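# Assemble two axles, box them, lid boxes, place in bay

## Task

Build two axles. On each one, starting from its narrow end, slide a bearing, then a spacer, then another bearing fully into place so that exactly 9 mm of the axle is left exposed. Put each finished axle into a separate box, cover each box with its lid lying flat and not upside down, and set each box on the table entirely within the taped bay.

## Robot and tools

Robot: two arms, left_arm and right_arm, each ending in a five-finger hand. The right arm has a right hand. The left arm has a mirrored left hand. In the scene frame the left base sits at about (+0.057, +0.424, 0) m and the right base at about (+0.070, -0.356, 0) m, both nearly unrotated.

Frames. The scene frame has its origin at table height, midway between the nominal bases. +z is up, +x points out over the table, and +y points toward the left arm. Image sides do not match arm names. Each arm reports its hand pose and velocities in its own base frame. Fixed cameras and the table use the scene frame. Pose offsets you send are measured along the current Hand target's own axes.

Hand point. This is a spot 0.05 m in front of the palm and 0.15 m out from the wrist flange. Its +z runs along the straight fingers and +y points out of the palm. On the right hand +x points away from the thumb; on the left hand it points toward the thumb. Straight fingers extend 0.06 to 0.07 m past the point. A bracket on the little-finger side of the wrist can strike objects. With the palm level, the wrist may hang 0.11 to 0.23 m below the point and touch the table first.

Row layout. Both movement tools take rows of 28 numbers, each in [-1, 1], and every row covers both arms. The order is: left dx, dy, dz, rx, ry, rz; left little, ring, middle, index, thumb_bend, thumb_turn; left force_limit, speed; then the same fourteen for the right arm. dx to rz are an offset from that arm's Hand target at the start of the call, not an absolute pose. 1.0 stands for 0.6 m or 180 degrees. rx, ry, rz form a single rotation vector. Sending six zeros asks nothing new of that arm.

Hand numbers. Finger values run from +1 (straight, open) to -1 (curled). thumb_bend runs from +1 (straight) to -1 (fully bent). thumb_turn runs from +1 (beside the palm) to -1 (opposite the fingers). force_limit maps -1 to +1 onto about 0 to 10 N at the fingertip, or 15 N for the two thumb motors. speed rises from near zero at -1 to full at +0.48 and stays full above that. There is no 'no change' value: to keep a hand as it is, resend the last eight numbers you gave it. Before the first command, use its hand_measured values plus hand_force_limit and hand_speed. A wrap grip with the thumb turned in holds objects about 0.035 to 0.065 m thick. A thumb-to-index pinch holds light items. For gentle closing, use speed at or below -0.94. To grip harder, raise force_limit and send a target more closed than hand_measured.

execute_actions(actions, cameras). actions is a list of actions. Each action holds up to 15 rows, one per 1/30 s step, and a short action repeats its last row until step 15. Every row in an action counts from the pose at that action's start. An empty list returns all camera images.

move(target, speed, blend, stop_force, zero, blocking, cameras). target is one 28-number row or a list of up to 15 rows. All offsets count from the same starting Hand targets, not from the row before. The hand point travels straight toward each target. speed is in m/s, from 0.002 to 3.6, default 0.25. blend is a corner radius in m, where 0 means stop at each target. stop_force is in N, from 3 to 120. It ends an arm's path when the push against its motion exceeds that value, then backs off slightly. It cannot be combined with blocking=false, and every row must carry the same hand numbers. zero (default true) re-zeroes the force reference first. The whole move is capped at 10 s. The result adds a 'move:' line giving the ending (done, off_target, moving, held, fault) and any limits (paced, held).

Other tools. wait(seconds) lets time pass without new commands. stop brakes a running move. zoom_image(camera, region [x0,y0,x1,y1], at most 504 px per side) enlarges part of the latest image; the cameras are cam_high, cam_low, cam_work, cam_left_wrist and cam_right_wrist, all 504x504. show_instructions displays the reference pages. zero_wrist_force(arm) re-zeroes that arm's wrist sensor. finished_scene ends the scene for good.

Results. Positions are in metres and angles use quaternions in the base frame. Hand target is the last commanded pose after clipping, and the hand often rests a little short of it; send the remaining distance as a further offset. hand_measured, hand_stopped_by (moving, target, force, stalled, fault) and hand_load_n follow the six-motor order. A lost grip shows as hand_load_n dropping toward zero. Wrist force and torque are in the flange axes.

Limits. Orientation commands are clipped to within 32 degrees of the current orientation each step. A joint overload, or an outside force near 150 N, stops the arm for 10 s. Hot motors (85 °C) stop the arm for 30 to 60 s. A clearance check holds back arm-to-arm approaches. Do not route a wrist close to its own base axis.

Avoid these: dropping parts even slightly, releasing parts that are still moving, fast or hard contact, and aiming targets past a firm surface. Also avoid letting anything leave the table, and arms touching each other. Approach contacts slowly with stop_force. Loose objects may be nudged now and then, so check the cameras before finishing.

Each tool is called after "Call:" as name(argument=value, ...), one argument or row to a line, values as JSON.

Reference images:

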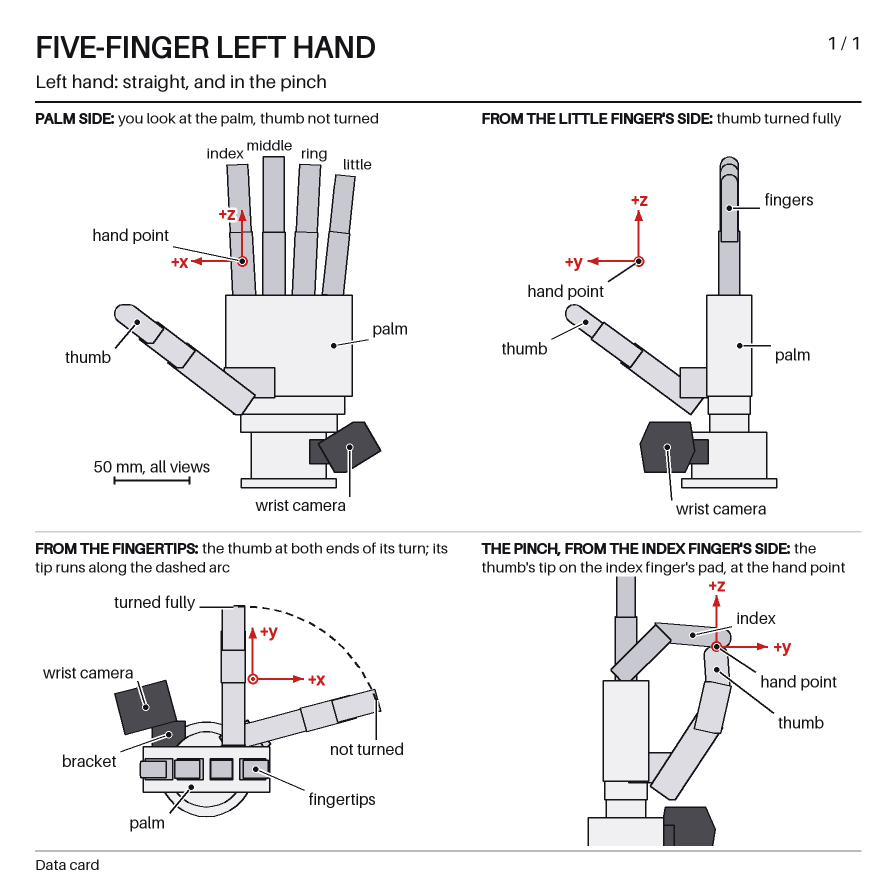

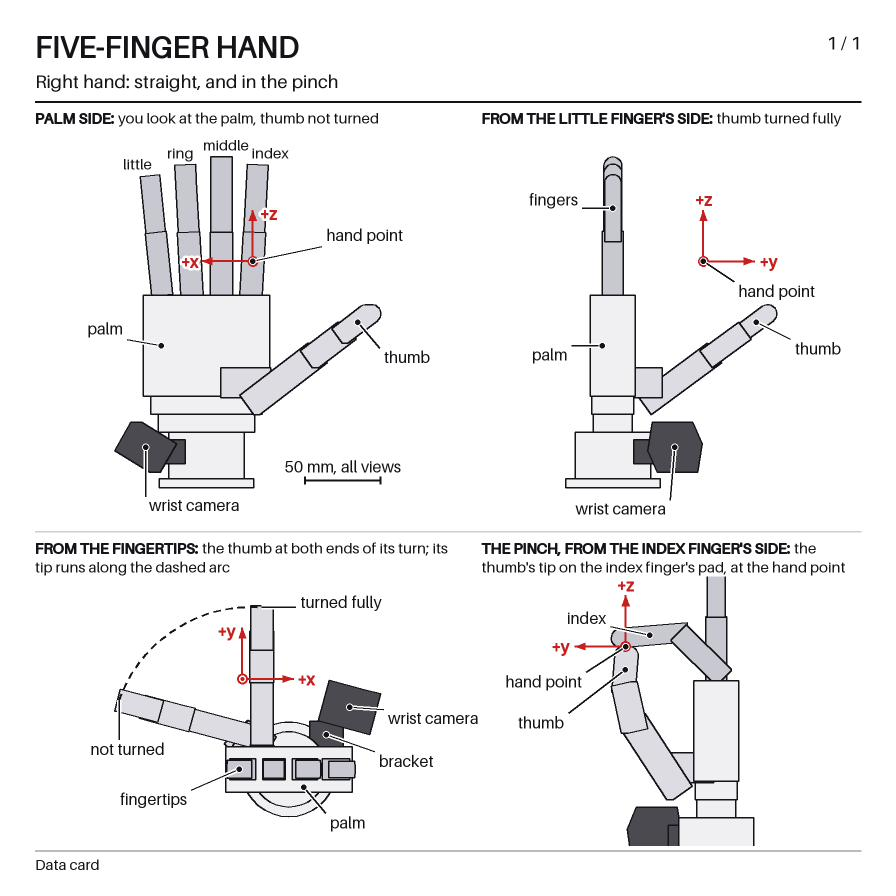

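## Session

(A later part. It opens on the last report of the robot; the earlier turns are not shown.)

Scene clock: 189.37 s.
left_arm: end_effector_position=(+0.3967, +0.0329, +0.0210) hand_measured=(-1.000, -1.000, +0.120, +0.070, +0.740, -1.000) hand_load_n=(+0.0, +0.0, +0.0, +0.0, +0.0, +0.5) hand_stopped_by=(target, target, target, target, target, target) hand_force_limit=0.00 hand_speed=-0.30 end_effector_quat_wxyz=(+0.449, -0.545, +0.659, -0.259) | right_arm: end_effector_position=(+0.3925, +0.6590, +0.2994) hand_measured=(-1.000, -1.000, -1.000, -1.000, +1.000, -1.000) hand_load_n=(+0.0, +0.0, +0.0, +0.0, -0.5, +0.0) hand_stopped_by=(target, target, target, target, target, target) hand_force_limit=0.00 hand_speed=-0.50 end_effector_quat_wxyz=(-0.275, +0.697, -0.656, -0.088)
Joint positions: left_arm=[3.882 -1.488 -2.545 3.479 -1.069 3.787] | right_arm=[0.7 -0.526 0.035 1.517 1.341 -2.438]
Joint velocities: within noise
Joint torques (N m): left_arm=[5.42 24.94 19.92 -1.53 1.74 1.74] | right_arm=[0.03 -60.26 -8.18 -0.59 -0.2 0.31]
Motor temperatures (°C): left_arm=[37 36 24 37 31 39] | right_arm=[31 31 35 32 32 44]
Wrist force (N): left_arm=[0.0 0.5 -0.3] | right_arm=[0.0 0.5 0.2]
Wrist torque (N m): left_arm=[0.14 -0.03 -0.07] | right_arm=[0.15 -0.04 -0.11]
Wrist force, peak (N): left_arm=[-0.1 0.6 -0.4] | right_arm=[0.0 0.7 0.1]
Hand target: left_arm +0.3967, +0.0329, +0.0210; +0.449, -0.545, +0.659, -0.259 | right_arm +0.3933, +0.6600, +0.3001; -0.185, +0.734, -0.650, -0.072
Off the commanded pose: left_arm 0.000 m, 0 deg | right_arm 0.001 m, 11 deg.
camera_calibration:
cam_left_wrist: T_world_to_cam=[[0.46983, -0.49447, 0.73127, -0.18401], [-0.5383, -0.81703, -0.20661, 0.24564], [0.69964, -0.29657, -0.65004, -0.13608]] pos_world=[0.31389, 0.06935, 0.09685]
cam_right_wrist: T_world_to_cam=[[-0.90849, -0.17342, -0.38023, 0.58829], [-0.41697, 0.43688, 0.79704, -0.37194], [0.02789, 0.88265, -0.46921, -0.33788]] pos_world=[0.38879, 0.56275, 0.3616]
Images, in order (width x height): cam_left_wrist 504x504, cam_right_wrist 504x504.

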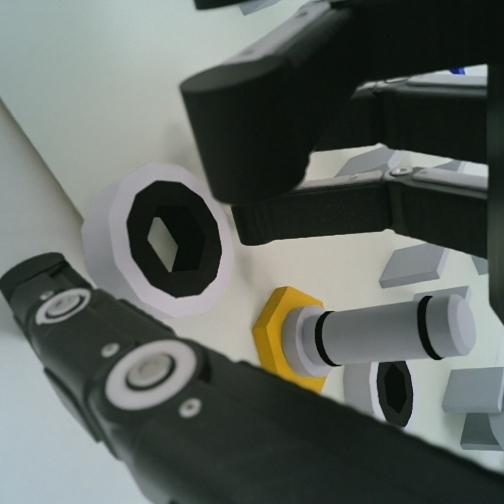

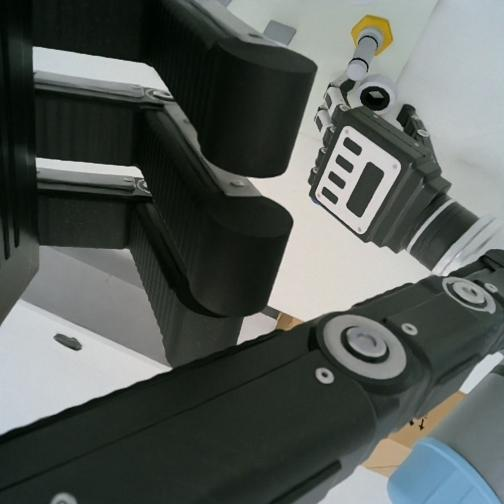

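Call:
move(
  target=[0.00077,0.00208,0.00115,0,0,0,-1,-1,0.12,0.07,0.74,-1,0,-0.3,0,0,0,0,0,0,-1,-1,-1,-1,1,-1,0,-0.5],
  speed=0.01,
  stop_force=4,
)

Call:
move(
  target=[0,0.00404,-0.00729,0,0,0,-1,-1,0.12,0.07,0.74,-1,0,-0.3,0,0,0,0,0,0,-1,-1,-1,-1,1,-1,0,-0.5],
  speed=0.02,
  cameras=["cam_left_wrist"],
)

Scene clock: 191.27 s.
left_arm: end_effector_position=(+0.3967, +0.0329, +0.0202) hand_measured=(-1.000, -1.000, +0.120, +0.070, +0.740, -1.000) hand_load_n=(+0.0, +0.0, +0.0, +0.0, +0.0, +0.0) hand_stopped_by=(target, target, target, target, target, target) hand_force_limit=0.00 hand_speed=-0.30 end_effector_quat_wxyz=(+0.449, -0.545, +0.659, -0.259) | right_arm: end_effector_position=(+0.3925, +0.6590, +0.2994) hand_measured=(-1.000, -1.000, -1.000, -1.000, +1.000, -1.000) hand_load_n=(+0.0, +0.0, +0.0, +0.0, +0.0, +0.0) hand_stopped_by=(target, target, target, target, target, target) hand_force_limit=0.00 hand_speed=-0.50 end_effector_quat_wxyz=(-0.275, +0.697, -0.656, -0.088)
Joint positions: left_arm=[3.882 -1.491 -2.546 3.483 -1.069 3.787] | right_arm=[0.7 -0.526 0.035 1.517 1.341 -2.438]
Joint torques (N m): left_arm=[5.33 24.28 19.48 -2.71 1.38 1.84] | right_arm=[-0.14 -59.41 -8.1 -0.38 -0.24 0.47]
Wrist force (N): left_arm=[0.2 -3.0 -3.2] | right_arm=[0.0 0.4 -0.3]
Wrist torque (N m): left_arm=[-0.10 -0.10 -0.02] | right_arm=[0.15 -0.03 -0.12]
Wrist force, peak (N): left_arm=[0.1 -4.5 -4.1] | right_arm=[-0.1 0.9 0.0]
Hand target: left_arm +0.3967, +0.0329, +0.0202; +0.449, -0.545, +0.659, -0.259 (not the last commanded pose) | right_arm +0.3933, +0.6600, +0.3001; -0.185, +0.734, -0.650, -0.072
Off the commanded pose: left_arm 0.001 m, 0 deg | right_arm 0.001 m, 11 deg.
elbow stopped short (right arm): the move would have taken joint 3 (elbow) straighter than the controller allows.
move: contact (left_arm)

Scene clock: 191.80 s.
left_arm: end_effector_position=(+0.3917, +0.0329, +0.0202) hand_measured=(-1.000, -1.000, +0.120, +0.070, +0.740, -1.000) hand_load_n=(+0.0, +0.0, +0.0, +0.5, +0.5, +0.0) hand_stopped_by=(target, target, target, target, target, target) hand_force_limit=0.00 hand_speed=-0.30 end_effector_quat_wxyz=(+0.449, -0.545, +0.659, -0.259) end_effector_velocity=(+0.000, +0.000, -0.001) end_effector_angular_velocity=(-0.001, +0.002, +0.003) | right_arm: end_effector_position=(+0.3925, +0.6590, +0.2994) hand_measured=(-1.000, -1.000, -1.000, -1.000, +1.000, -1.000) hand_load_n=(+0.0, +0.0, +0.0, +0.0, +0.0, +0.0) hand_stopped_by=(target, target, target, target, target, target) hand_force_limit=0.00 hand_speed=-0.50 end_effector_quat_wxyz=(-0.275, +0.697, -0.656, -0.088)
Joint positions: left_arm=[3.904 -1.476 -2.56 3.475 -1.051 3.801] | right_arm=[0.7 -0.526 0.035 1.517 1.341 -2.438]
Joint velocities: left_arm=[-0.003 -0.002 0.001 0 -0.005 -0.003] | right_arm=[within noise]
Joint torques (N m): left_arm=[-8.89 -5.2 21.16 0.47 -1.02 -1.75] | right_arm=[0.79 -59.58 -8.07 -0.38 -0.03 0.27]
Wrist force (N): left_arm=[-0.2 0.3 -0.1] | right_arm=[-0.2 0.3 -0.1]
Wrist torque (N m): left_arm=[0.11 0.00 -0.27] | right_arm=[0.13 -0.01 -0.12]
Wrist force, peak (N): left_arm=[-0.2 -3.3 -2.6] | right_arm=[-0.1 0.7 0.1]
Hand target: left_arm +0.3917, +0.0329, +0.0202; +0.449, -0.545, +0.659, -0.259 | right_arm +0.3933, +0.6600, +0.3001; -0.185, +0.734, -0.650, -0.072
Off the commanded pose: left_arm 0.000 m, 0 deg | right_arm 0.001 m, 11 deg.
elbow stopped short (right arm): the move would have taken joint 3 (elbow) straighter than the controller allows.
move: done
cam_left_wrist: T_world_to_cam=[[0.46966, -0.49473, 0.7312, -0.18095], [-0.53835, -0.81692, -0.20693, 0.24277], [0.69971, -0.29646, -0.65002, -0.13306]] pos_world=[0.30879, 0.06935, 0.09605]

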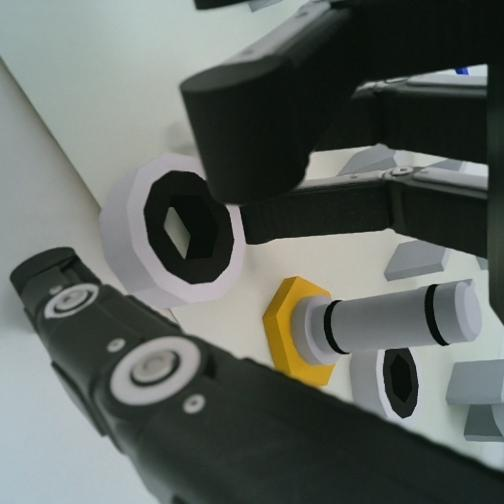

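Call:
move(
  target=[0,0,0,0,0,0,-1,-1,0.12,0.07,0.2,-1,-0.45,-0.88,0,0,0,0,0,0,-1,-1,-1,-1,1,-1,0,-0.5],
  cameras=["cam_left_wrist"],
)

Scene clock: 194.17 s.
left_arm: end_effector_position=(+0.3917, +0.0329, +0.0202) hand_measured=(-1.000, -1.000, +0.120, +0.070, +0.392, -1.000) hand_load_n=(+0.0, +0.0, +0.0, +6.0, +3.5, -1.5) hand_stopped_by=(target, target, target, target, force, target) hand_force_limit=-0.45 hand_speed=-0.88 end_effector_quat_wxyz=(+0.449, -0.545, +0.659, -0.259) | right_arm: end_effector_position=(+0.3925, +0.6590, +0.2994) hand_measured=(-1.000, -1.000, -1.000, -1.000, +1.000, -1.000) hand_load_n=(+0.0, +0.0, +0.0, +0.0, +0.0, +0.0) hand_stopped_by=(target, target, target, target, target, target) hand_force_limit=0.00 hand_speed=-0.50 end_effector_quat_wxyz=(-0.275, +0.697, -0.656, -0.088)
Joint positions: left_arm=[3.904 -1.476 -2.56 3.476 -1.051 3.8] | right_arm=[0.7 -0.526 0.035 1.517 1.341 -2.438]
Joint torques (N m): left_arm=[-8.47 -4.2 18.17 1.9 -0.96 -1.9] | right_arm=[-0.01 -58.64 -8.61 -0.38 -0.27 0.35]
Wrist force (N): left_arm=[-1.3 -3.3 -1.8] | right_arm=[0.0 0.4 -0.1]
Wrist torque (N m): left_arm=[-0.05 0.03 -0.18] | right_arm=[0.15 -0.04 -0.11]
Wrist force, peak (N): left_arm=[-1.2 -3.3 -2.0] | right_arm=[0.0 0.9 -0.1]
Hand target: left_arm +0.3917, +0.0329, +0.0202; +0.449, -0.545, +0.659, -0.259 | right_arm +0.3933, +0.6600, +0.3001; -0.185, +0.734, -0.650, -0.072
Off the commanded pose: left_arm 0.000 m, 0 deg | right_arm 0.001 m, 11 deg.
elbow stopped short (right arm): the move would have taken joint 3 (elbow) straighter than the controller allows.
move: done
cam_left_wrist: T_world_to_cam=[[0.4697, -0.49457, 0.73129, -0.18098], [-0.53826, -0.81701, -0.20682, 0.24287], [0.69975, -0.29648, -0.64996, -0.13312]] pos_world=[0.30889, 0.06945, 0.09605]

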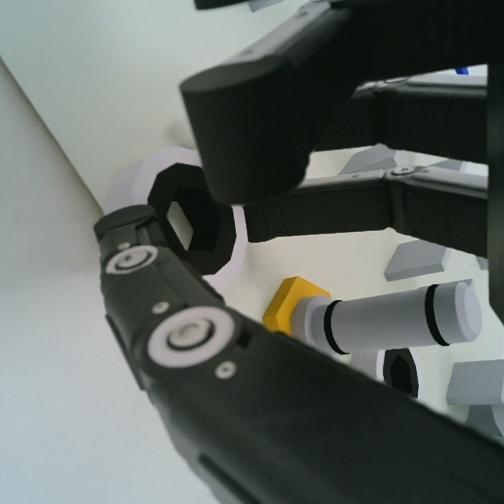

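Call:
move(
  target=[-0.00515,-0.01387,-0.00768,0,0,0,-1,-1,0.12,0.07,0.2,-1,-0.45,-0.88,0,0,0,0,0,0,-1,-1,-1,-1,1,-1,0,-0.5],
  speed=0.03,
  cameras=["cam_left_wrist","cam_right_wrist"],
)

Scene clock: 194.90 s.
left_arm: end_effector_position=(+0.3918, +0.0329, +0.0303) hand_measured=(-1.000, -1.000, +0.120, +0.070, +0.392, -1.000) hand_load_n=(+0.0, +0.0, +0.0, +0.0, +0.0, +0.0) hand_stopped_by=(target, target, target, target, force, target) hand_force_limit=-0.45 hand_speed=-0.88 end_effector_quat_wxyz=(+0.450, -0.545, +0.659, -0.259) end_effector_velocity=(+0.001, +0.001, -0.001) end_effector_angular_velocity=(+0.003, -0.002, +0.000) | right_arm: end_effector_position=(+0.3925, +0.6590, +0.2994) hand_measured=(-1.000, -1.000, -1.000, -1.000, +1.000, -1.000) hand_load_n=(+0.0, +0.0, +0.0, +0.5, +0.0, +0.0) hand_stopped_by=(target, target, target, target, target, target) hand_force_limit=0.00 hand_speed=-0.50 end_effector_quat_wxyz=(-0.275, +0.697, -0.656, -0.088)
Joint positions: left_arm=[3.904 -1.443 -2.547 3.43 -1.051 3.8] | right_arm=[0.7 -0.526 0.035 1.517 1.341 -2.438]
Joint velocities: left_arm=[0 -0.003 -0.001 0.007 0 0] | right_arm=[within noise]
Joint torques (N m): left_arm=[4.75 -4.86 5.28 2.3 1.6 1.35] | right_arm=[-0.06 -58.77 -9.19 -0.38 -0.4 0.38]
Wrist force (N): left_arm=[-0.1 0.3 -0.2] | right_arm=[0.0 0.8 -0.2]
Wrist torque (N m): left_arm=[0.13 -0.01 -0.16] | right_arm=[0.20 -0.03 -0.10]
Wrist force, peak (N): left_arm=[-1.3 -3.6 -2.0] | right_arm=[-0.2 0.9 -0.2]
Hand target: left_arm +0.3917, +0.0329, +0.0302; +0.449, -0.545, +0.659, -0.259 | right_arm +0.3933, +0.6600, +0.3001; -0.185, +0.734, -0.650, -0.072
Off the commanded pose: left_arm 0.000 m, 0 deg | right_arm 0.001 m, 11 deg.
elbow stopped short (right arm): the move would have taken joint 3 (elbow) straighter than the controller allows.
move: done
cam_left_wrist: T_world_to_cam=[[0.4696, -0.49463, 0.73131, -0.18838], [-0.5382, -0.817, -0.20699, 0.24501], [0.69987, -0.29639, -0.64987, -0.12668]] pos_world=[0.30899, 0.06945, 0.10615]
cam_right_wrist: T_world_to_cam=[[-0.90849, -0.17342, -0.38023, 0.58829], [-0.41697, 0.43688, 0.79704, -0.37194], [0.02789, 0.88265, -0.46921, -0.33788]] pos_world=[0.38879, 0.56275, 0.3616]

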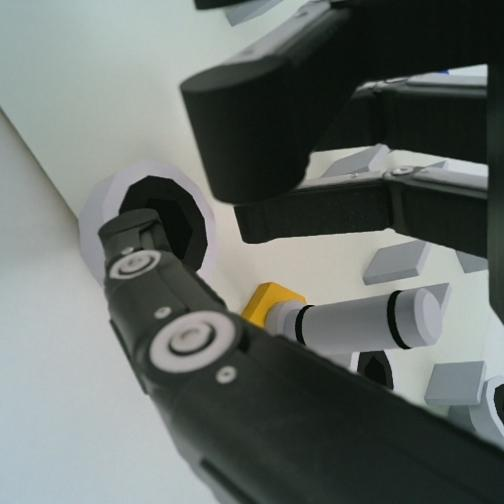

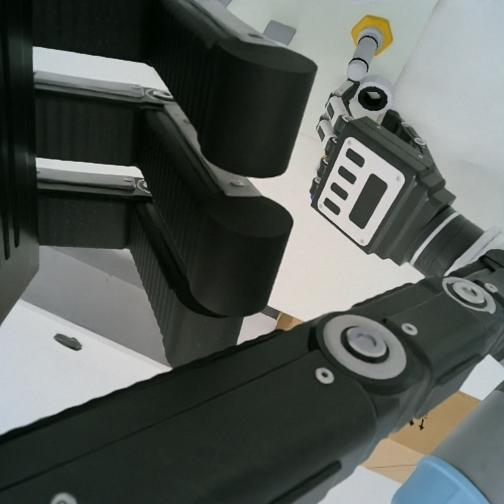

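Call:
move(
  target=[
    [0,0,0,0,0,0,-1,-1,0.12,0.07,0.5,-1,-0.2,-0.5,0,0,0,0,0,0,-1,-1,-1,-1,1,-1,0,-0.5],
    [-0.00103,-0.0052,0.00284,0,0,0,-1,-1,0.12,0.07,0.5,-1,-0.2,-0.5,0,0,0,0,0,0,-1,-1,-1,-1,1,-1,0,-0.5],
  ],
  speed=0.03,
)

Call:
move(
  target=[0.00773,0.0208,0.01153,0,0,0,-1,-1,0.12,0.07,0.5,-1,-0.2,-0.5,0,0,0,0,0,0,-1,-1,-1,-1,1,-1,0,-0.5],
  speed=0.015,
  stop_force=5,
  cameras=["cam_left_wrist"],
)

Scene clock: 196.70 s.
left_arm: end_effector_position=(+0.3948, +0.0329, +0.0322) hand_measured=(-1.000, -1.000, +0.120, +0.070, +0.500, -1.000) hand_load_n=(+0.0, +0.0, +0.0, +0.0, +0.0, +0.0) hand_stopped_by=(target, target, target, target, target, target) hand_force_limit=-0.20 hand_speed=-0.50 end_effector_quat_wxyz=(+0.449, -0.545, +0.659, -0.259) | right_arm: end_effector_position=(+0.3925, +0.6590, +0.2994) hand_measured=(-1.000, -1.000, -1.000, -1.000, +1.000, -1.000) hand_load_n=(+0.0, +0.0, +0.0, +0.0, +0.0, +0.0) hand_stopped_by=(target, target, target, target, target, target) hand_force_limit=0.00 hand_speed=-0.50 end_effector_quat_wxyz=(-0.275, +0.697, -0.656, -0.088)
Joint positions: left_arm=[3.89 -1.447 -2.536 3.426 -1.062 3.792] | right_arm=[0.7 -0.526 0.035 1.517 1.341 -2.438]
Joint torques (N m): left_arm=[8.49 12.04 6.56 0.41 2.06 2.34] | right_arm=[-0.2 -58.55 -9.45 -0.68 -0.29 0.43]
Wrist force (N): left_arm=[0.0 0.4 -0.3] | right_arm=[0.0 0.4 0.1]
Wrist torque (N m): left_arm=[0.14 -0.02 -0.08] | right_arm=[0.12 -0.04 -0.12]
Wrist force, peak (N): left_arm=[-0.3 0.8 -0.3] | right_arm=[-0.4 0.8 0.0]
Hand target: left_arm +0.3948, +0.0329, +0.0322; +0.449, -0.545, +0.659, -0.259 | right_arm +0.3933, +0.6600, +0.3001; -0.185, +0.734, -0.650, -0.072
Off the commanded pose: left_arm 0.000 m, 0 deg | right_arm 0.001 m, 11 deg.
elbow stopped short (right arm): the move would have taken joint 3 (elbow) straighter than the controller allows.
move: done

Scene clock: 198.80 s.
left_arm: end_effector_position=(+0.3947, +0.0329, +0.0172) hand_measured=(-1.000, -1.000, +0.120, +0.070, +0.500, -1.000) hand_load_n=(+0.0, +0.0, +0.0, +0.0, +0.0, +0.0) hand_stopped_by=(target, target, target, target, target, target) hand_force_limit=-0.20 hand_speed=-0.50 end_effector_quat_wxyz=(+0.449, -0.545, +0.659, -0.259) | right_arm: end_effector_position=(+0.3925, +0.6590, +0.2994) hand_measured=(-1.000, -1.000, -1.000, -1.000, +1.000, -1.000) hand_load_n=(+0.5, +0.0, +0.0, +0.0, +0.0, +0.0) hand_stopped_by=(target, target, target, target, target, target) hand_force_limit=0.00 hand_speed=-0.50 end_effector_quat_wxyz=(-0.275, +0.697, -0.656, -0.088)
Joint positions: left_arm=[3.891 -1.495 -2.556 3.494 -1.062 3.792] | right_arm=[0.7 -0.526 0.035 1.517 1.341 -2.438]
Joint torques (N m): left_arm=[-2.3 24.86 19.55 -2.9 -0.08 -1.03] | right_arm=[0.55 -59.33 -8.64 -0.4 -0.31 0.4]
Wrist force (N): left_arm=[-0.2 0.0 -0.4] | right_arm=[0.0 0.3 -0.3]
Wrist torque (N m): left_arm=[0.11 -0.02 -0.18] | right_arm=[0.14 -0.04 -0.11]
Wrist force, peak (N): left_arm=[-0.3 -0.7 -0.8] | right_arm=[0.3 0.7 -0.2]
Hand target: left_arm +0.3947, +0.0329, +0.0172; +0.449, -0.545, +0.659, -0.259 | right_arm +0.3933, +0.6600, +0.3001; -0.185, +0.734, -0.650, -0.072
Off the commanded pose: left_arm 0.000 m, 0 deg | right_arm 0.001 m, 11 deg.
elbow stopped short (right arm): the move would have taken joint 3 (elbow) straighter than the controller allows.
move: done
cam_left_wrist: T_world_to_cam=[[0.4697, -0.49457, 0.73129, -0.18019], [-0.53826, -0.81701, -0.20682, 0.24386], [0.69975, -0.29648, -0.64996, -0.13717]] pos_world=[0.31189, 0.06945, 0.09305]

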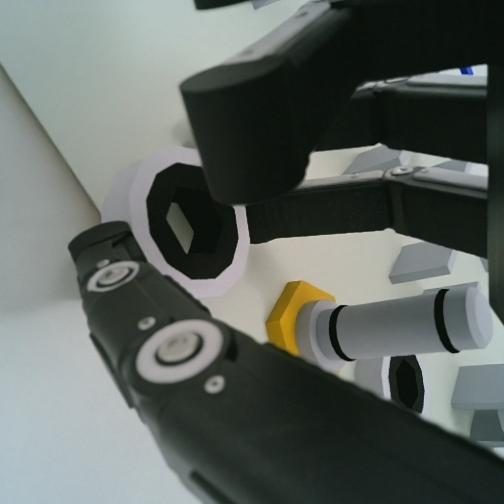

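Call:
move(
  target=[0,0.00259,-0.00467,0,0,0,-1,-1,0.12,0.07,0.5,-1,-0.2,-0.5,0,0,0,0,0,0,-1,-1,-1,-1,1,-1,0,-0.5],
  speed=0.02,
)

Call:
move(
  target=[0,0,0,0,0,0,-1,-1,0.12,0.07,0.2,-1,-0.35,-0.88,0,0,0,0,0,0,-1,-1,-1,-1,1,-1,0,-0.5],
  cameras=["cam_left_wrist"],
)

Scene clock: 199.43 s.
left_arm: end_effector_position=(+0.3915, +0.0329, +0.0172) hand_measured=(-1.000, -1.000, +0.120, +0.070, +0.500, -1.000) hand_load_n=(+0.0, +0.0, +0.0, +0.0, +0.0, +0.0) hand_stopped_by=(target, target, target, target, target, target) hand_force_limit=-0.20 hand_speed=-0.50 end_effector_quat_wxyz=(+0.449, -0.545, +0.659, -0.259) | right_arm: end_effector_position=(+0.3925, +0.6590, +0.2994) hand_measured=(-1.000, -1.000, -1.000, -1.000, +1.000, -1.000) hand_load_n=(+0.0, +0.0, +0.0, +0.0, +0.0, +0.0) hand_stopped_by=(target, target, target, target, target, target) hand_force_limit=0.00 hand_speed=-0.50 end_effector_quat_wxyz=(-0.275, +0.697, -0.656, -0.088)
Joint positions: left_arm=[3.905 -1.485 -2.565 3.489 -1.05 3.801] | right_arm=[0.7 -0.526 0.035 1.517 1.341 -2.438]
Joint torques (N m): left_arm=[-8.43 -3.21 19.05 0.57 -0.93 -1.78] | right_arm=[0.7 -59.33 -8.96 -0.44 -0.27 0.3]
Wrist force (N): left_arm=[0.0 0.3 -0.3] | right_arm=[0.2 0.5 0.2]
Wrist torque (N m): left_arm=[0.13 -0.03 -0.27] | right_arm=[0.14 -0.06 -0.10]
Wrist force, peak (N): left_arm=[0.0 0.4 -0.4] | right_arm=[0.0 0.8 0.1]
Hand target: left_arm +0.3915, +0.0329, +0.0172; +0.449, -0.545, +0.659, -0.259 | right_arm +0.3933, +0.6600, +0.3001; -0.185, +0.734, -0.650, -0.072
Off the commanded pose: left_arm 0.000 m, 0 deg | right_arm 0.001 m, 11 deg.
elbow stopped short (right arm): the move would have taken joint 3 (elbow) straighter than the controller allows.
move: done

Scene clock: 200.13 s.
left_arm: end_effector_position=(+0.3915, +0.0329, +0.0172) hand_measured=(-1.000, -1.000, +0.120, +0.070, +0.424, -1.000) hand_load_n=(+0.0, +0.0, +0.0, +5.5, +5.0, +0.0) hand_stopped_by=(target, target, target, target, force, target) hand_force_limit=-0.35 hand_speed=-0.88 end_effector_quat_wxyz=(+0.449, -0.545, +0.659, -0.259) | right_arm: end_effector_position=(+0.3925, +0.6590, +0.2994) hand_measured=(-1.000, -1.000, -1.000, -1.000, +1.000, -1.000) hand_load_n=(+0.0, +0.0, +0.0, +0.0, +0.0, +0.0) hand_stopped_by=(target, target, target, target, target, target) hand_force_limit=0.00 hand_speed=-0.50 end_effector_quat_wxyz=(-0.275, +0.697, -0.656, -0.088)
Joint positions: left_arm=[3.905 -1.486 -2.565 3.489 -1.05 3.801] | right_arm=[0.7 -0.526 0.035 1.517 1.341 -2.438]
Joint torques (N m): left_arm=[-8.39 -3.5 19.53 1.86 -0.84 -1.95] | right_arm=[0.78 -59.4 -8.42 -0.4 -0.18 0.31]
Wrist force (N): left_arm=[-0.1 0.2 -0.4] | right_arm=[-0.1 0.6 0.0]
Wrist torque (N m): left_arm=[0.13 -0.02 -0.23] | right_arm=[0.16 -0.03 -0.12]
Wrist force, peak (N): left_arm=[-0.1 0.6 -0.6] | right_arm=[-0.4 0.7 0.0]
Hand target: left_arm +0.3915, +0.0329, +0.0172; +0.449, -0.545, +0.659, -0.259 | right_arm +0.3933, +0.6600, +0.3001; -0.185, +0.734, -0.650, -0.072
Off the commanded pose: left_arm 0.000 m, 0 deg | right_arm 0.001 m, 11 deg.
elbow stopped short (right arm): the move would have taken joint 3 (elbow) straighter than the controller allows.
move: done
cam_left_wrist: T_world_to_cam=[[0.46973, -0.49453, 0.7313, -0.1787], [-0.53824, -0.81703, -0.20678, 0.24213], [0.69975, -0.29648, -0.64996, -0.13493]] pos_world=[0.30869, 0.06945, 0.09305]

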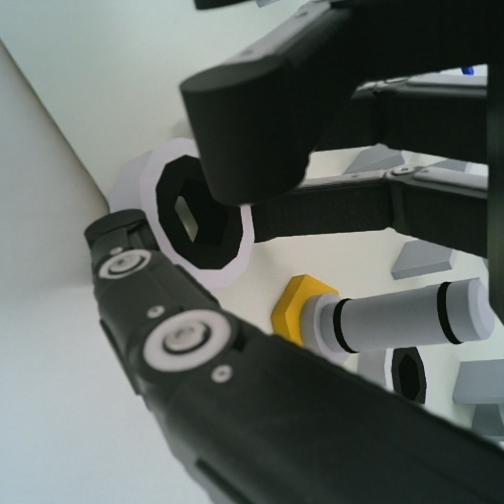

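Call:
move(
  target=[-0.00515,-0.01387,-0.00768,0,0,0,-1,-1,0.12,0.07,0.1,-1,-0.1,-0.88,0,0,0,0,0,0,-1,-1,-1,-1,1,-1,0,-0.5],
  speed=0.03,
  cameras=["cam_left_wrist"],
)

Scene clock: 200.90 s.
left_arm: end_effector_position=(+0.3916, +0.0329, +0.0273) hand_measured=(-1.000, -1.000, +0.120, +0.070, +0.410, -1.000) hand_load_n=(+0.0, +0.0, +0.0, +7.5, +6.5, +0.0) hand_stopped_by=(target, target, target, target, force, target) hand_force_limit=-0.10 hand_speed=-0.88 end_effector_quat_wxyz=(+0.450, -0.545, +0.659, -0.259) end_effector_velocity=(+0.000, +0.001, -0.001) end_effector_angular_velocity=(+0.001, +0.000, +0.001) | right_arm: end_effector_position=(+0.3925, +0.6590, +0.2994) hand_measured=(-1.000, -1.000, -1.000, -1.000, +1.000, -1.000) hand_load_n=(+0.0, +0.0, +0.0, +0.0, +0.0, +0.0) hand_stopped_by=(target, target, target, target, target, target) hand_force_limit=0.00 hand_speed=-0.50 end_effector_quat_wxyz=(-0.275, +0.697, -0.656, -0.088)
Joint positions: left_arm=[3.905 -1.452 -2.551 3.443 -1.05 3.801] | right_arm=[0.7 -0.526 0.035 1.517 1.341 -2.438]
Joint velocities: left_arm=[0.001 -0.005 -0.001 0.007 0 0] | right_arm=[within noise]
Joint torques (N m): left_arm=[4.47 -4.3 4.97 2.61 1.45 1.4] | right_arm=[0.58 -59.09 -7.86 -0.54 -0.51 0.47]
Wrist force (N): left_arm=[0.2 0.9 -0.1] | right_arm=[0.2 0.6 -0.1]
Wrist torque (N m): left_arm=[0.16 -0.05 -0.17] | right_arm=[0.17 -0.06 -0.10]
Wrist force, peak (N): left_arm=[0.2 1.1 0.1] | right_arm=[-0.1 0.8 0.1]
Hand target: left_arm +0.3916, +0.0329, +0.0272; +0.449, -0.545, +0.659, -0.259 | right_arm +0.3933, +0.6600, +0.3001; -0.185, +0.734, -0.650, -0.072
Off the commanded pose: left_arm 0.000 m, 0 deg | right_arm 0.001 m, 11 deg.
elbow stopped short (right arm): the move would have taken joint 3 (elbow) straighter than the controller allows.
move: done
cam_left_wrist: T_world_to_cam=[[0.4696, -0.49463, 0.73131, -0.18609], [-0.5382, -0.817, -0.20699, 0.24428], [0.69987, -0.29639, -0.64987, -0.12849]] pos_world=[0.30879, 0.06945, 0.10315]

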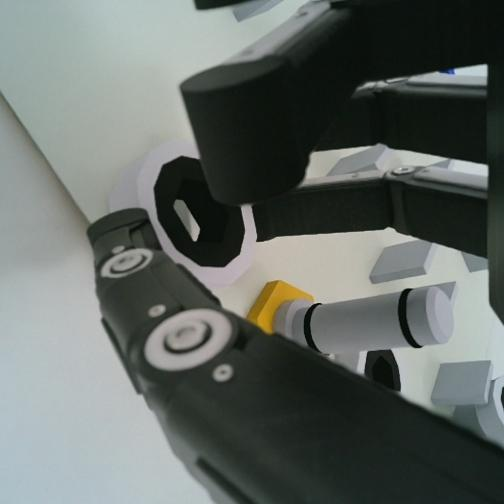

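Call:
move(
  target=[-0.0361,-0.0971,-0.0538,0,0,0,-1,-1,0.12,0.07,0.1,-1,-0.1,-0.88,0,0,0,0,0,0,-1,-1,-1,-1,1,-1,0,-0.5],
  speed=0.06,
  cameras=["cam_left_wrist","cam_right_wrist"],
)

Call:
zoom_image(
  camera="cam_left_wrist",
  region=[60, 100, 310, 350],
)

Call:
zoom_image(
  camera="cam_right_wrist",
  region=[300, 0, 450, 150],
)

Scene clock: 202.70 s.
left_arm: end_effector_position=(+0.3916, +0.0329, +0.0973) hand_measured=(-1.000, -1.000, +0.120, +0.070, +0.410, -1.000) hand_load_n=(+0.0, +0.0, +0.0, +7.5, +7.0, -0.5) hand_stopped_by=(target, target, target, target, force, target) hand_force_limit=-0.10 hand_speed=-0.88 end_effector_quat_wxyz=(+0.450, -0.545, +0.659, -0.259) | right_arm: end_effector_position=(+0.3925, +0.6590, +0.2994) hand_measured=(-1.000, -1.000, -1.000, -1.000, +1.000, -1.000) hand_load_n=(+0.0, +0.0, +0.0, +0.0, +0.0, +0.0) hand_stopped_by=(target, target, target, target, target, target) hand_force_limit=0.00 hand_speed=-0.50 end_effector_quat_wxyz=(-0.275, +0.697, -0.656, -0.088)
Joint positions: left_arm=[3.905 -1.272 -2.44 3.152 -1.05 3.801] | right_arm=[0.7 -0.526 0.035 1.517 1.341 -2.438]
Joint torques (N m): left_arm=[8.33 -8.56 10.25 1.85 2.21 2.28] | right_arm=[0.65 -58.65 -8.77 -0.2 -0.49 0.47]
Wrist force (N): left_arm=[-0.1 0.6 -0.1] | right_arm=[0.3 0.5 -0.2]
Wrist torque (N m): left_arm=[0.13 0.01 -0.14] | right_arm=[0.16 -0.10 -0.09]
Wrist force, peak (N): left_arm=[0.3 1.5 0.1] | right_arm=[0.1 0.9 0.1]
Hand target: left_arm +0.3916, +0.0329, +0.0972; +0.449, -0.545, +0.659, -0.259 | right_arm +0.3933, +0.6600, +0.3001; -0.185, +0.734, -0.650, -0.072
Off the commanded pose: left_arm 0.000 m, 0 deg | right_arm 0.001 m, 11 deg.
elbow stopped short (right arm): the move would have taken joint 3 (elbow) straighter than the controller allows.
move: done
cam_left_wrist: T_world_to_cam=[[0.46955, -0.49471, 0.73129, -0.2373], [-0.53824, -0.81696, -0.20706, 0.25871], [0.69987, -0.29639, -0.64987, -0.08303]] pos_world=[0.30879, 0.06935, 0.17315]
cam_right_wrist: T_world_to_cam=[[-0.90849, -0.17342, -0.38023, 0.58829], [-0.41697, 0.43688, 0.79704, -0.37194], [0.02789, 0.88265, -0.46921, -0.33788]] pos_world=[0.38879, 0.56275, 0.3616]

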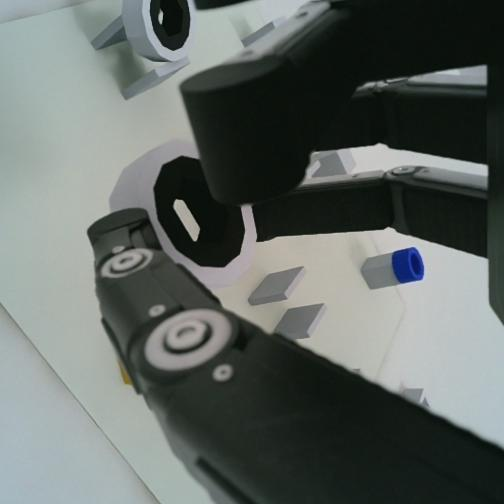

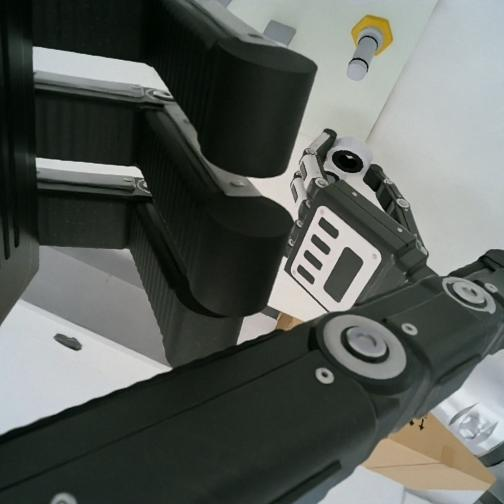

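Scaled by 2.016 from the camera's image (finer frame: 720x720).

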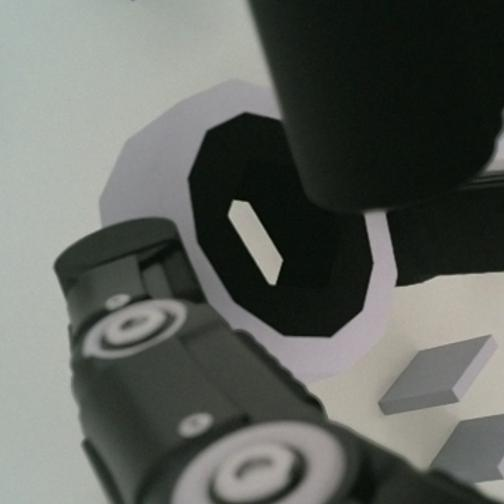

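Scaled by 3.360 from the camera's image (finer frame: 720x720).

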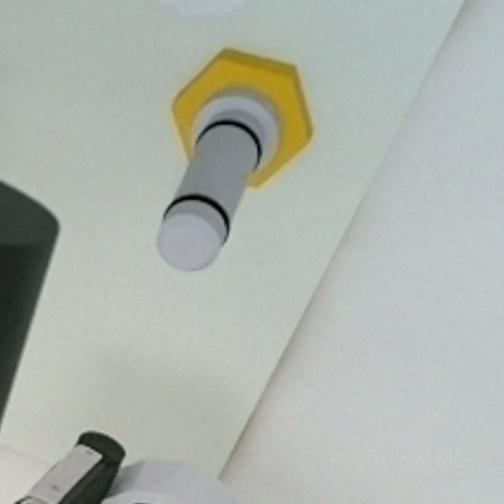

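Call:
move(
  target=[-0.1618,0.0368,0.042,0,0,0,-1,-1,0.12,0.07,0.1,-1,-0.1,-0.88,0,0,0,0,0,0,-1,-1,-1,-1,1,-1,0,-0.5],
  speed=0.1,
  cameras=["cam_left_wrist","cam_right_wrist"],
)

Call:
zoom_image(
  camera="cam_left_wrist",
  region=[60, 100, 310, 350],
)

Call:
zoom_image(
  camera="cam_right_wrist",
  region=[270, 130, 390, 250],
)

Scene clock: 204.60 s.
left_arm: end_effector_position=(+0.4031, +0.1349, +0.0973) hand_measured=(-1.000, -1.000, +0.120, +0.070, +0.410, -1.000) hand_load_n=(+0.0, +0.5, +0.0, +7.5, +6.5, +0.0) hand_stopped_by=(target, target, target, target, force, target) hand_force_limit=-0.10 hand_speed=-0.88 end_effector_quat_wxyz=(+0.449, -0.545, +0.659, -0.259) | right_arm: end_effector_position=(+0.3925, +0.6590, +0.2994) hand_measured=(-1.000, -1.000, -1.000, -1.000, +1.000, -1.000) hand_load_n=(+0.0, +0.0, +0.0, +0.0, +0.0, +0.0) hand_stopped_by=(target, target, target, target, target, target) hand_force_limit=0.00 hand_speed=-0.50 end_effector_quat_wxyz=(-0.275, +0.697, -0.656, -0.088)
Joint positions: left_arm=[4.207 -1.455 -2.332 3.091 -0.804 4.023] | right_arm=[0.7 -0.526 0.035 1.517 1.341 -2.438]
Joint torques (N m): left_arm=[-3.57 25.33 9.38 1.6 -0.56 -1.86] | right_arm=[0.25 -59 -8.82 -0.4 -0.4 0.48]
Wrist force (N): left_arm=[0.1 0.8 0.0] | right_arm=[0.0 0.6 -0.3]
Wrist torque (N m): left_arm=[0.13 -0.01 -0.08] | right_arm=[0.19 -0.01 -0.12]
Wrist force, peak (N): left_arm=[-1.2 1.0 0.4] | right_arm=[0.4 0.9 -0.1]
Hand target: left_arm +0.4031, +0.1349, +0.0973; +0.449, -0.545, +0.659, -0.259 | right_arm +0.3933, +0.6600, +0.3001; -0.185, +0.734, -0.650, -0.072
Off the commanded pose: left_arm 0.000 m, 0 deg | right_arm 0.001 m, 11 deg.
elbow stopped short (right arm): the move would have taken joint 3 (elbow) straighter than the controller allows.
move: done
cam_left_wrist: T_world_to_cam=[[0.46981, -0.49433, 0.73138, -0.19236], [-0.53819, -0.81712, -0.20657, 0.34824], [0.69973, -0.29657, -0.64994, -0.06073]] pos_world=[0.32029, 0.17145, 0.17315]
cam_right_wrist: T_world_to_cam=[[-0.90849, -0.17342, -0.38023, 0.58829], [-0.41697, 0.43688, 0.79704, -0.37194], [0.02789, 0.88265, -0.46921, -0.33788]] pos_world=[0.38879, 0.56275, 0.3616]

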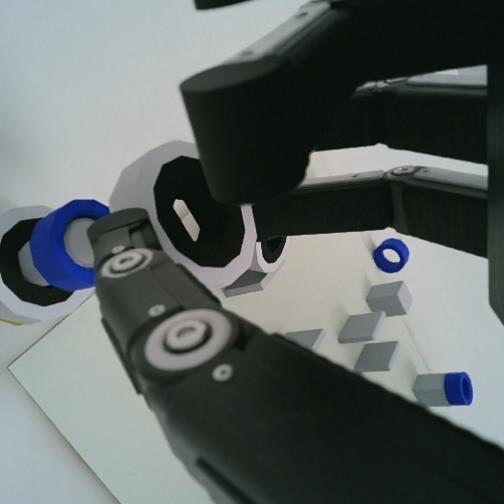

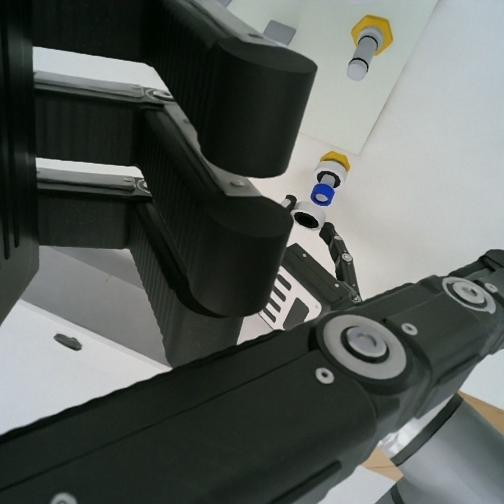

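Scaled by 2.016 from the camera's image (finer frame: 720x720).

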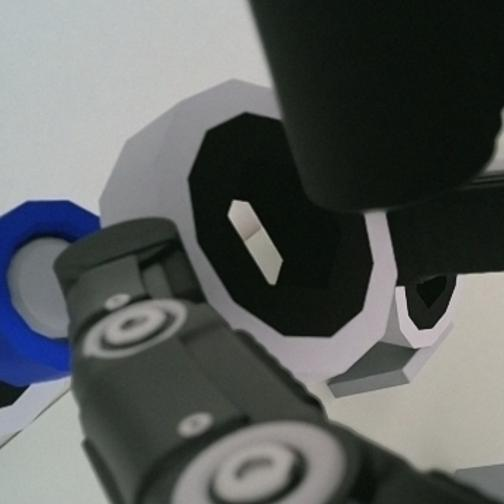

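Scaled by 4.200 from the camera's image (finer frame: 720x720).

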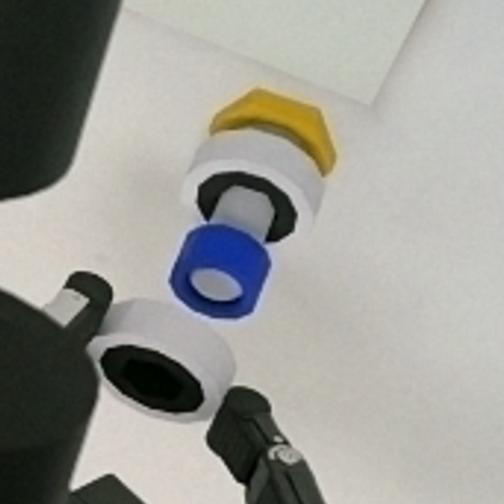

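Call:
move(
  target=[-0.00412,0.02362,0.00355,0,0,0,-1,-1,0.12,0.07,0.1,-1,-0.1,-0.88,0,0,0,0,0,0,-1,-1,-1,-1,1,-1,0,-0.5],
  speed=0.04,
  cameras=["cam_left_wrist","cam_right_wrist"],
)

Call:
zoom_image(
  camera="cam_left_wrist",
  region=[60, 100, 310, 350],
)

Call:
zoom_image(
  camera="cam_right_wrist",
  region=[270, 130, 390, 250],
)

Scene clock: 205.87 s.
left_arm: end_effector_position=(+0.3981, +0.1415, +0.0852) hand_measured=(-1.000, -1.000, +0.120, +0.070, +0.410, -1.000) hand_load_n=(+0.0, +0.0, +0.0, +7.5, +6.5, -0.5) hand_stopped_by=(target, target, target, target, force, target) hand_force_limit=-0.10 hand_speed=-0.88 end_effector_quat_wxyz=(+0.449, -0.545, +0.659, -0.259) end_effector_velocity=(+0.001, +0.000, +0.002) end_effector_angular_velocity=(-0.001, -0.001, +0.002) | right_arm: end_effector_position=(+0.3925, +0.6590, +0.2994) hand_measured=(-1.000, -1.000, -1.000, -1.000, +1.000, -1.000) hand_load_n=(+0.0, +0.0, +0.0, +0.0, +0.0, +0.0) hand_stopped_by=(target, target, target, target, target, target) hand_force_limit=0.00 hand_speed=-0.50 end_effector_quat_wxyz=(-0.275, +0.697, -0.656, -0.088)
Joint positions: left_arm=[4.245 -1.483 -2.352 3.115 -0.775 4.057] | right_arm=[0.7 -0.526 0.035 1.517 1.341 -2.438]
Joint velocities: left_arm=[-0.003 0.003 0.003 -0.003 -0.003 -0.006] | right_arm=[within noise]
Joint torques (N m): left_arm=[-8.21 27.23 22.21 -3.65 -0.66 -2.16] | right_arm=[-0.56 -59.28 -8.79 -0.41 -0.33 0.4]
Wrist force (N): left_arm=[0.0 0.9 0.0] | right_arm=[0.1 0.8 0.0]
Wrist torque (N m): left_arm=[0.16 -0.01 -0.18] | right_arm=[0.19 -0.05 -0.10]
Wrist force, peak (N): left_arm=[0.0 1.4 0.1] | right_arm=[0.3 0.9 -0.4]
Hand target: left_arm +0.3981, +0.1415, +0.0853; +0.449, -0.545, +0.659, -0.259 | right_arm +0.3933, +0.6600, +0.3001; -0.185, +0.734, -0.650, -0.072
Off the commanded pose: left_arm 0.000 m, 0 deg | right_arm 0.001 m, 11 deg.
elbow stopped short (right arm): the move would have taken joint 3 (elbow) straighter than the controller allows.
move: done
cam_left_wrist: T_world_to_cam=[[0.46971, -0.49449, 0.73133, -0.17788], [-0.53828, -0.81702, -0.20671, 0.3484], [0.69973, -0.29657, -0.64994, -0.06317]] pos_world=[0.31529, 0.17795, 0.16105]
cam_right_wrist: T_world_to_cam=[[-0.90849, -0.17342, -0.38023, 0.58829], [-0.41697, 0.43688, 0.79704, -0.37194], [0.02789, 0.88265, -0.46921, -0.33788]] pos_world=[0.38879, 0.56275, 0.3616]

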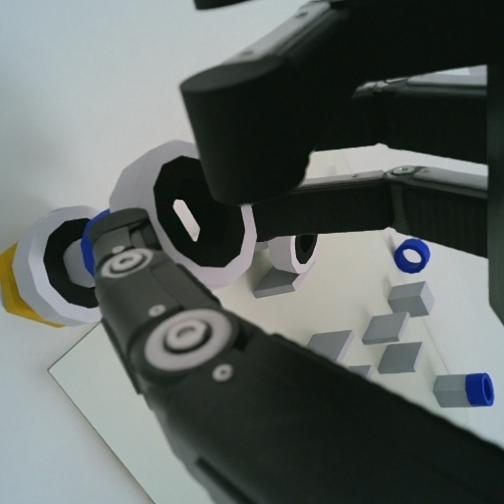

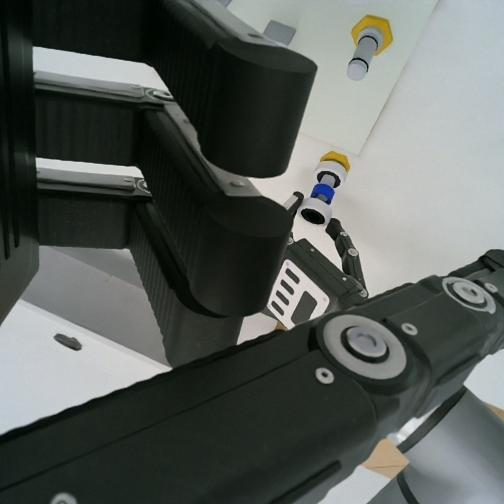

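Scaled by 2.016 from the camera's image (finer frame: 720x720).

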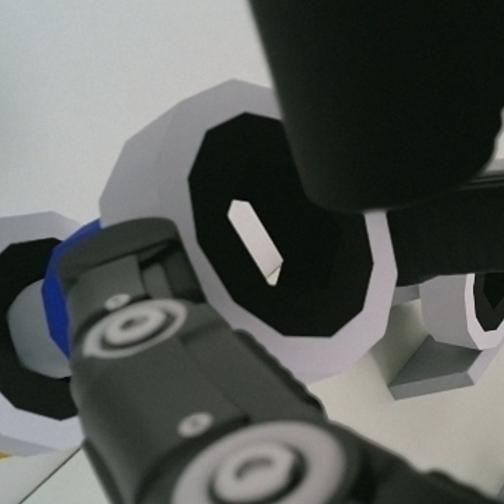

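Scaled by 4.200 from the camera's image (finer frame: 720x720).

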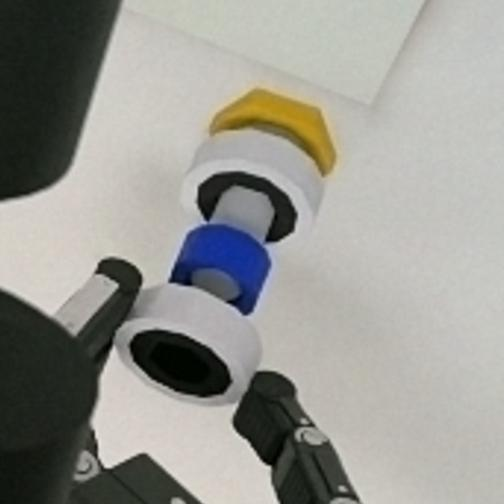

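Call:
move(
  target=[0.00567,0.01526,0.00845,0,0,0,-1,-1,0.12,0.07,0.1,-1,-0.1,-0.88,0,0,0,0,0,0,-1,-1,-1,-1,1,-1,0,-0.5],
  speed=0.03,
  stop_force=5,
  cameras=["cam_left_wrist","cam_right_wrist"],
)

Call:
zoom_image(
  camera="cam_left_wrist",
  region=[40, 120, 240, 320],
)

Call:
zoom_image(
  camera="cam_right_wrist",
  region=[280, 140, 370, 230],
)

Scene clock: 207.90 s.
left_arm: end_effector_position=(+0.3981, +0.1415, +0.0743) hand_measured=(-1.000, -1.000, +0.120, +0.070, +0.410, -1.000) hand_load_n=(+0.0, +0.0, +0.0, +7.5, +6.5, -0.5) hand_stopped_by=(target, target, target, target, force, target) hand_force_limit=-0.10 hand_speed=-0.88 end_effector_quat_wxyz=(+0.449, -0.545, +0.659, -0.259) | right_arm: end_effector_position=(+0.3925, +0.6590, +0.2994) hand_measured=(-1.000, -1.000, -1.000, -1.000, +1.000, -1.000) hand_load_n=(+0.0, +0.0, +0.0, +0.0, +0.0, +0.0) hand_stopped_by=(target, target, target, target, target, target) hand_force_limit=0.00 hand_speed=-0.50 end_effector_quat_wxyz=(-0.275, +0.697, -0.656, -0.088)
Joint positions: left_arm=[4.245 -1.507 -2.367 3.155 -0.776 4.057] | right_arm=[0.7 -0.526 0.035 1.517 1.341 -2.438]
Joint torques (N m): left_arm=[5.66 27.81 21.86 -3.51 2.14 -1.55] | right_arm=[0.2 -59.16 -8.07 -0.53 -0.56 0.34]
Wrist force (N): left_arm=[0.0 0.8 0.0] | right_arm=[-0.2 0.5 -0.1]
Wrist torque (N m): left_arm=[0.16 -0.01 -0.14] | right_arm=[0.15 -0.01 -0.11]
Wrist force, peak (N): left_arm=[0.1 1.1 0.2] | right_arm=[0.3 0.8 -0.1]
Hand target: left_arm +0.3981, +0.1415, +0.0743; +0.449, -0.545, +0.659, -0.259 | right_arm +0.3933, +0.6600, +0.3001; -0.185, +0.734, -0.650, -0.072
Off the commanded pose: left_arm 0.000 m, 0 deg | right_arm 0.001 m, 11 deg.
elbow stopped short (right arm): the move would have taken joint 3 (elbow) straighter than the controller allows.
move: done
cam_left_wrist: T_world_to_cam=[[0.4697, -0.49457, 0.73129, -0.16988], [-0.53826, -0.81701, -0.20682, 0.34615], [0.69975, -0.29648, -0.64996, -0.07027]] pos_world=[0.31529, 0.17795, 0.15015]
cam_right_wrist: T_world_to_cam=[[-0.90849, -0.17342, -0.38023, 0.58829], [-0.41697, 0.43688, 0.79704, -0.37194], [0.02789, 0.88265, -0.46921, -0.33788]] pos_world=[0.38879, 0.56275, 0.3616]

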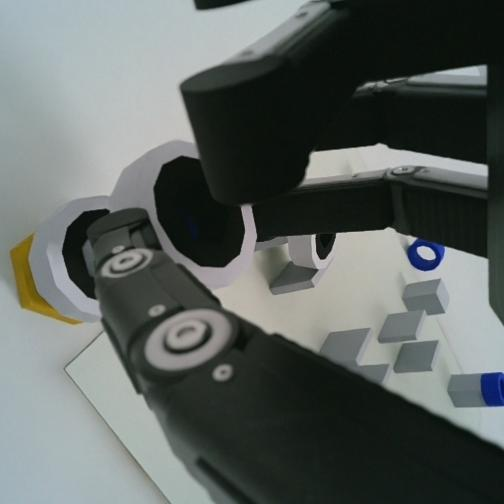

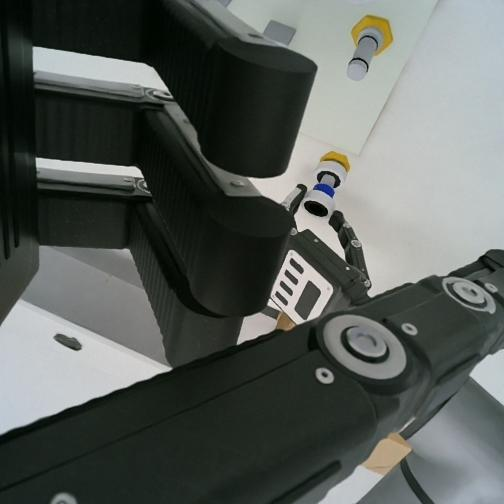

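Scaled by 2.520 from the camera's image (finer frame: 720x720).

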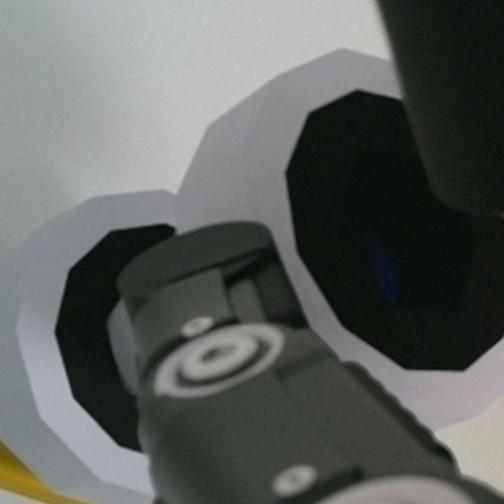

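Scaled by 5.600 from the camera's image (finer frame: 720x720).

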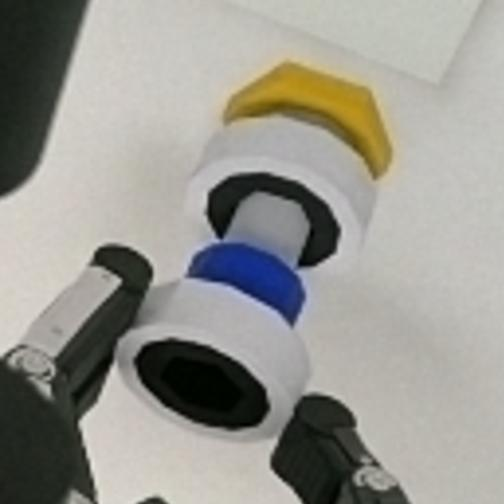

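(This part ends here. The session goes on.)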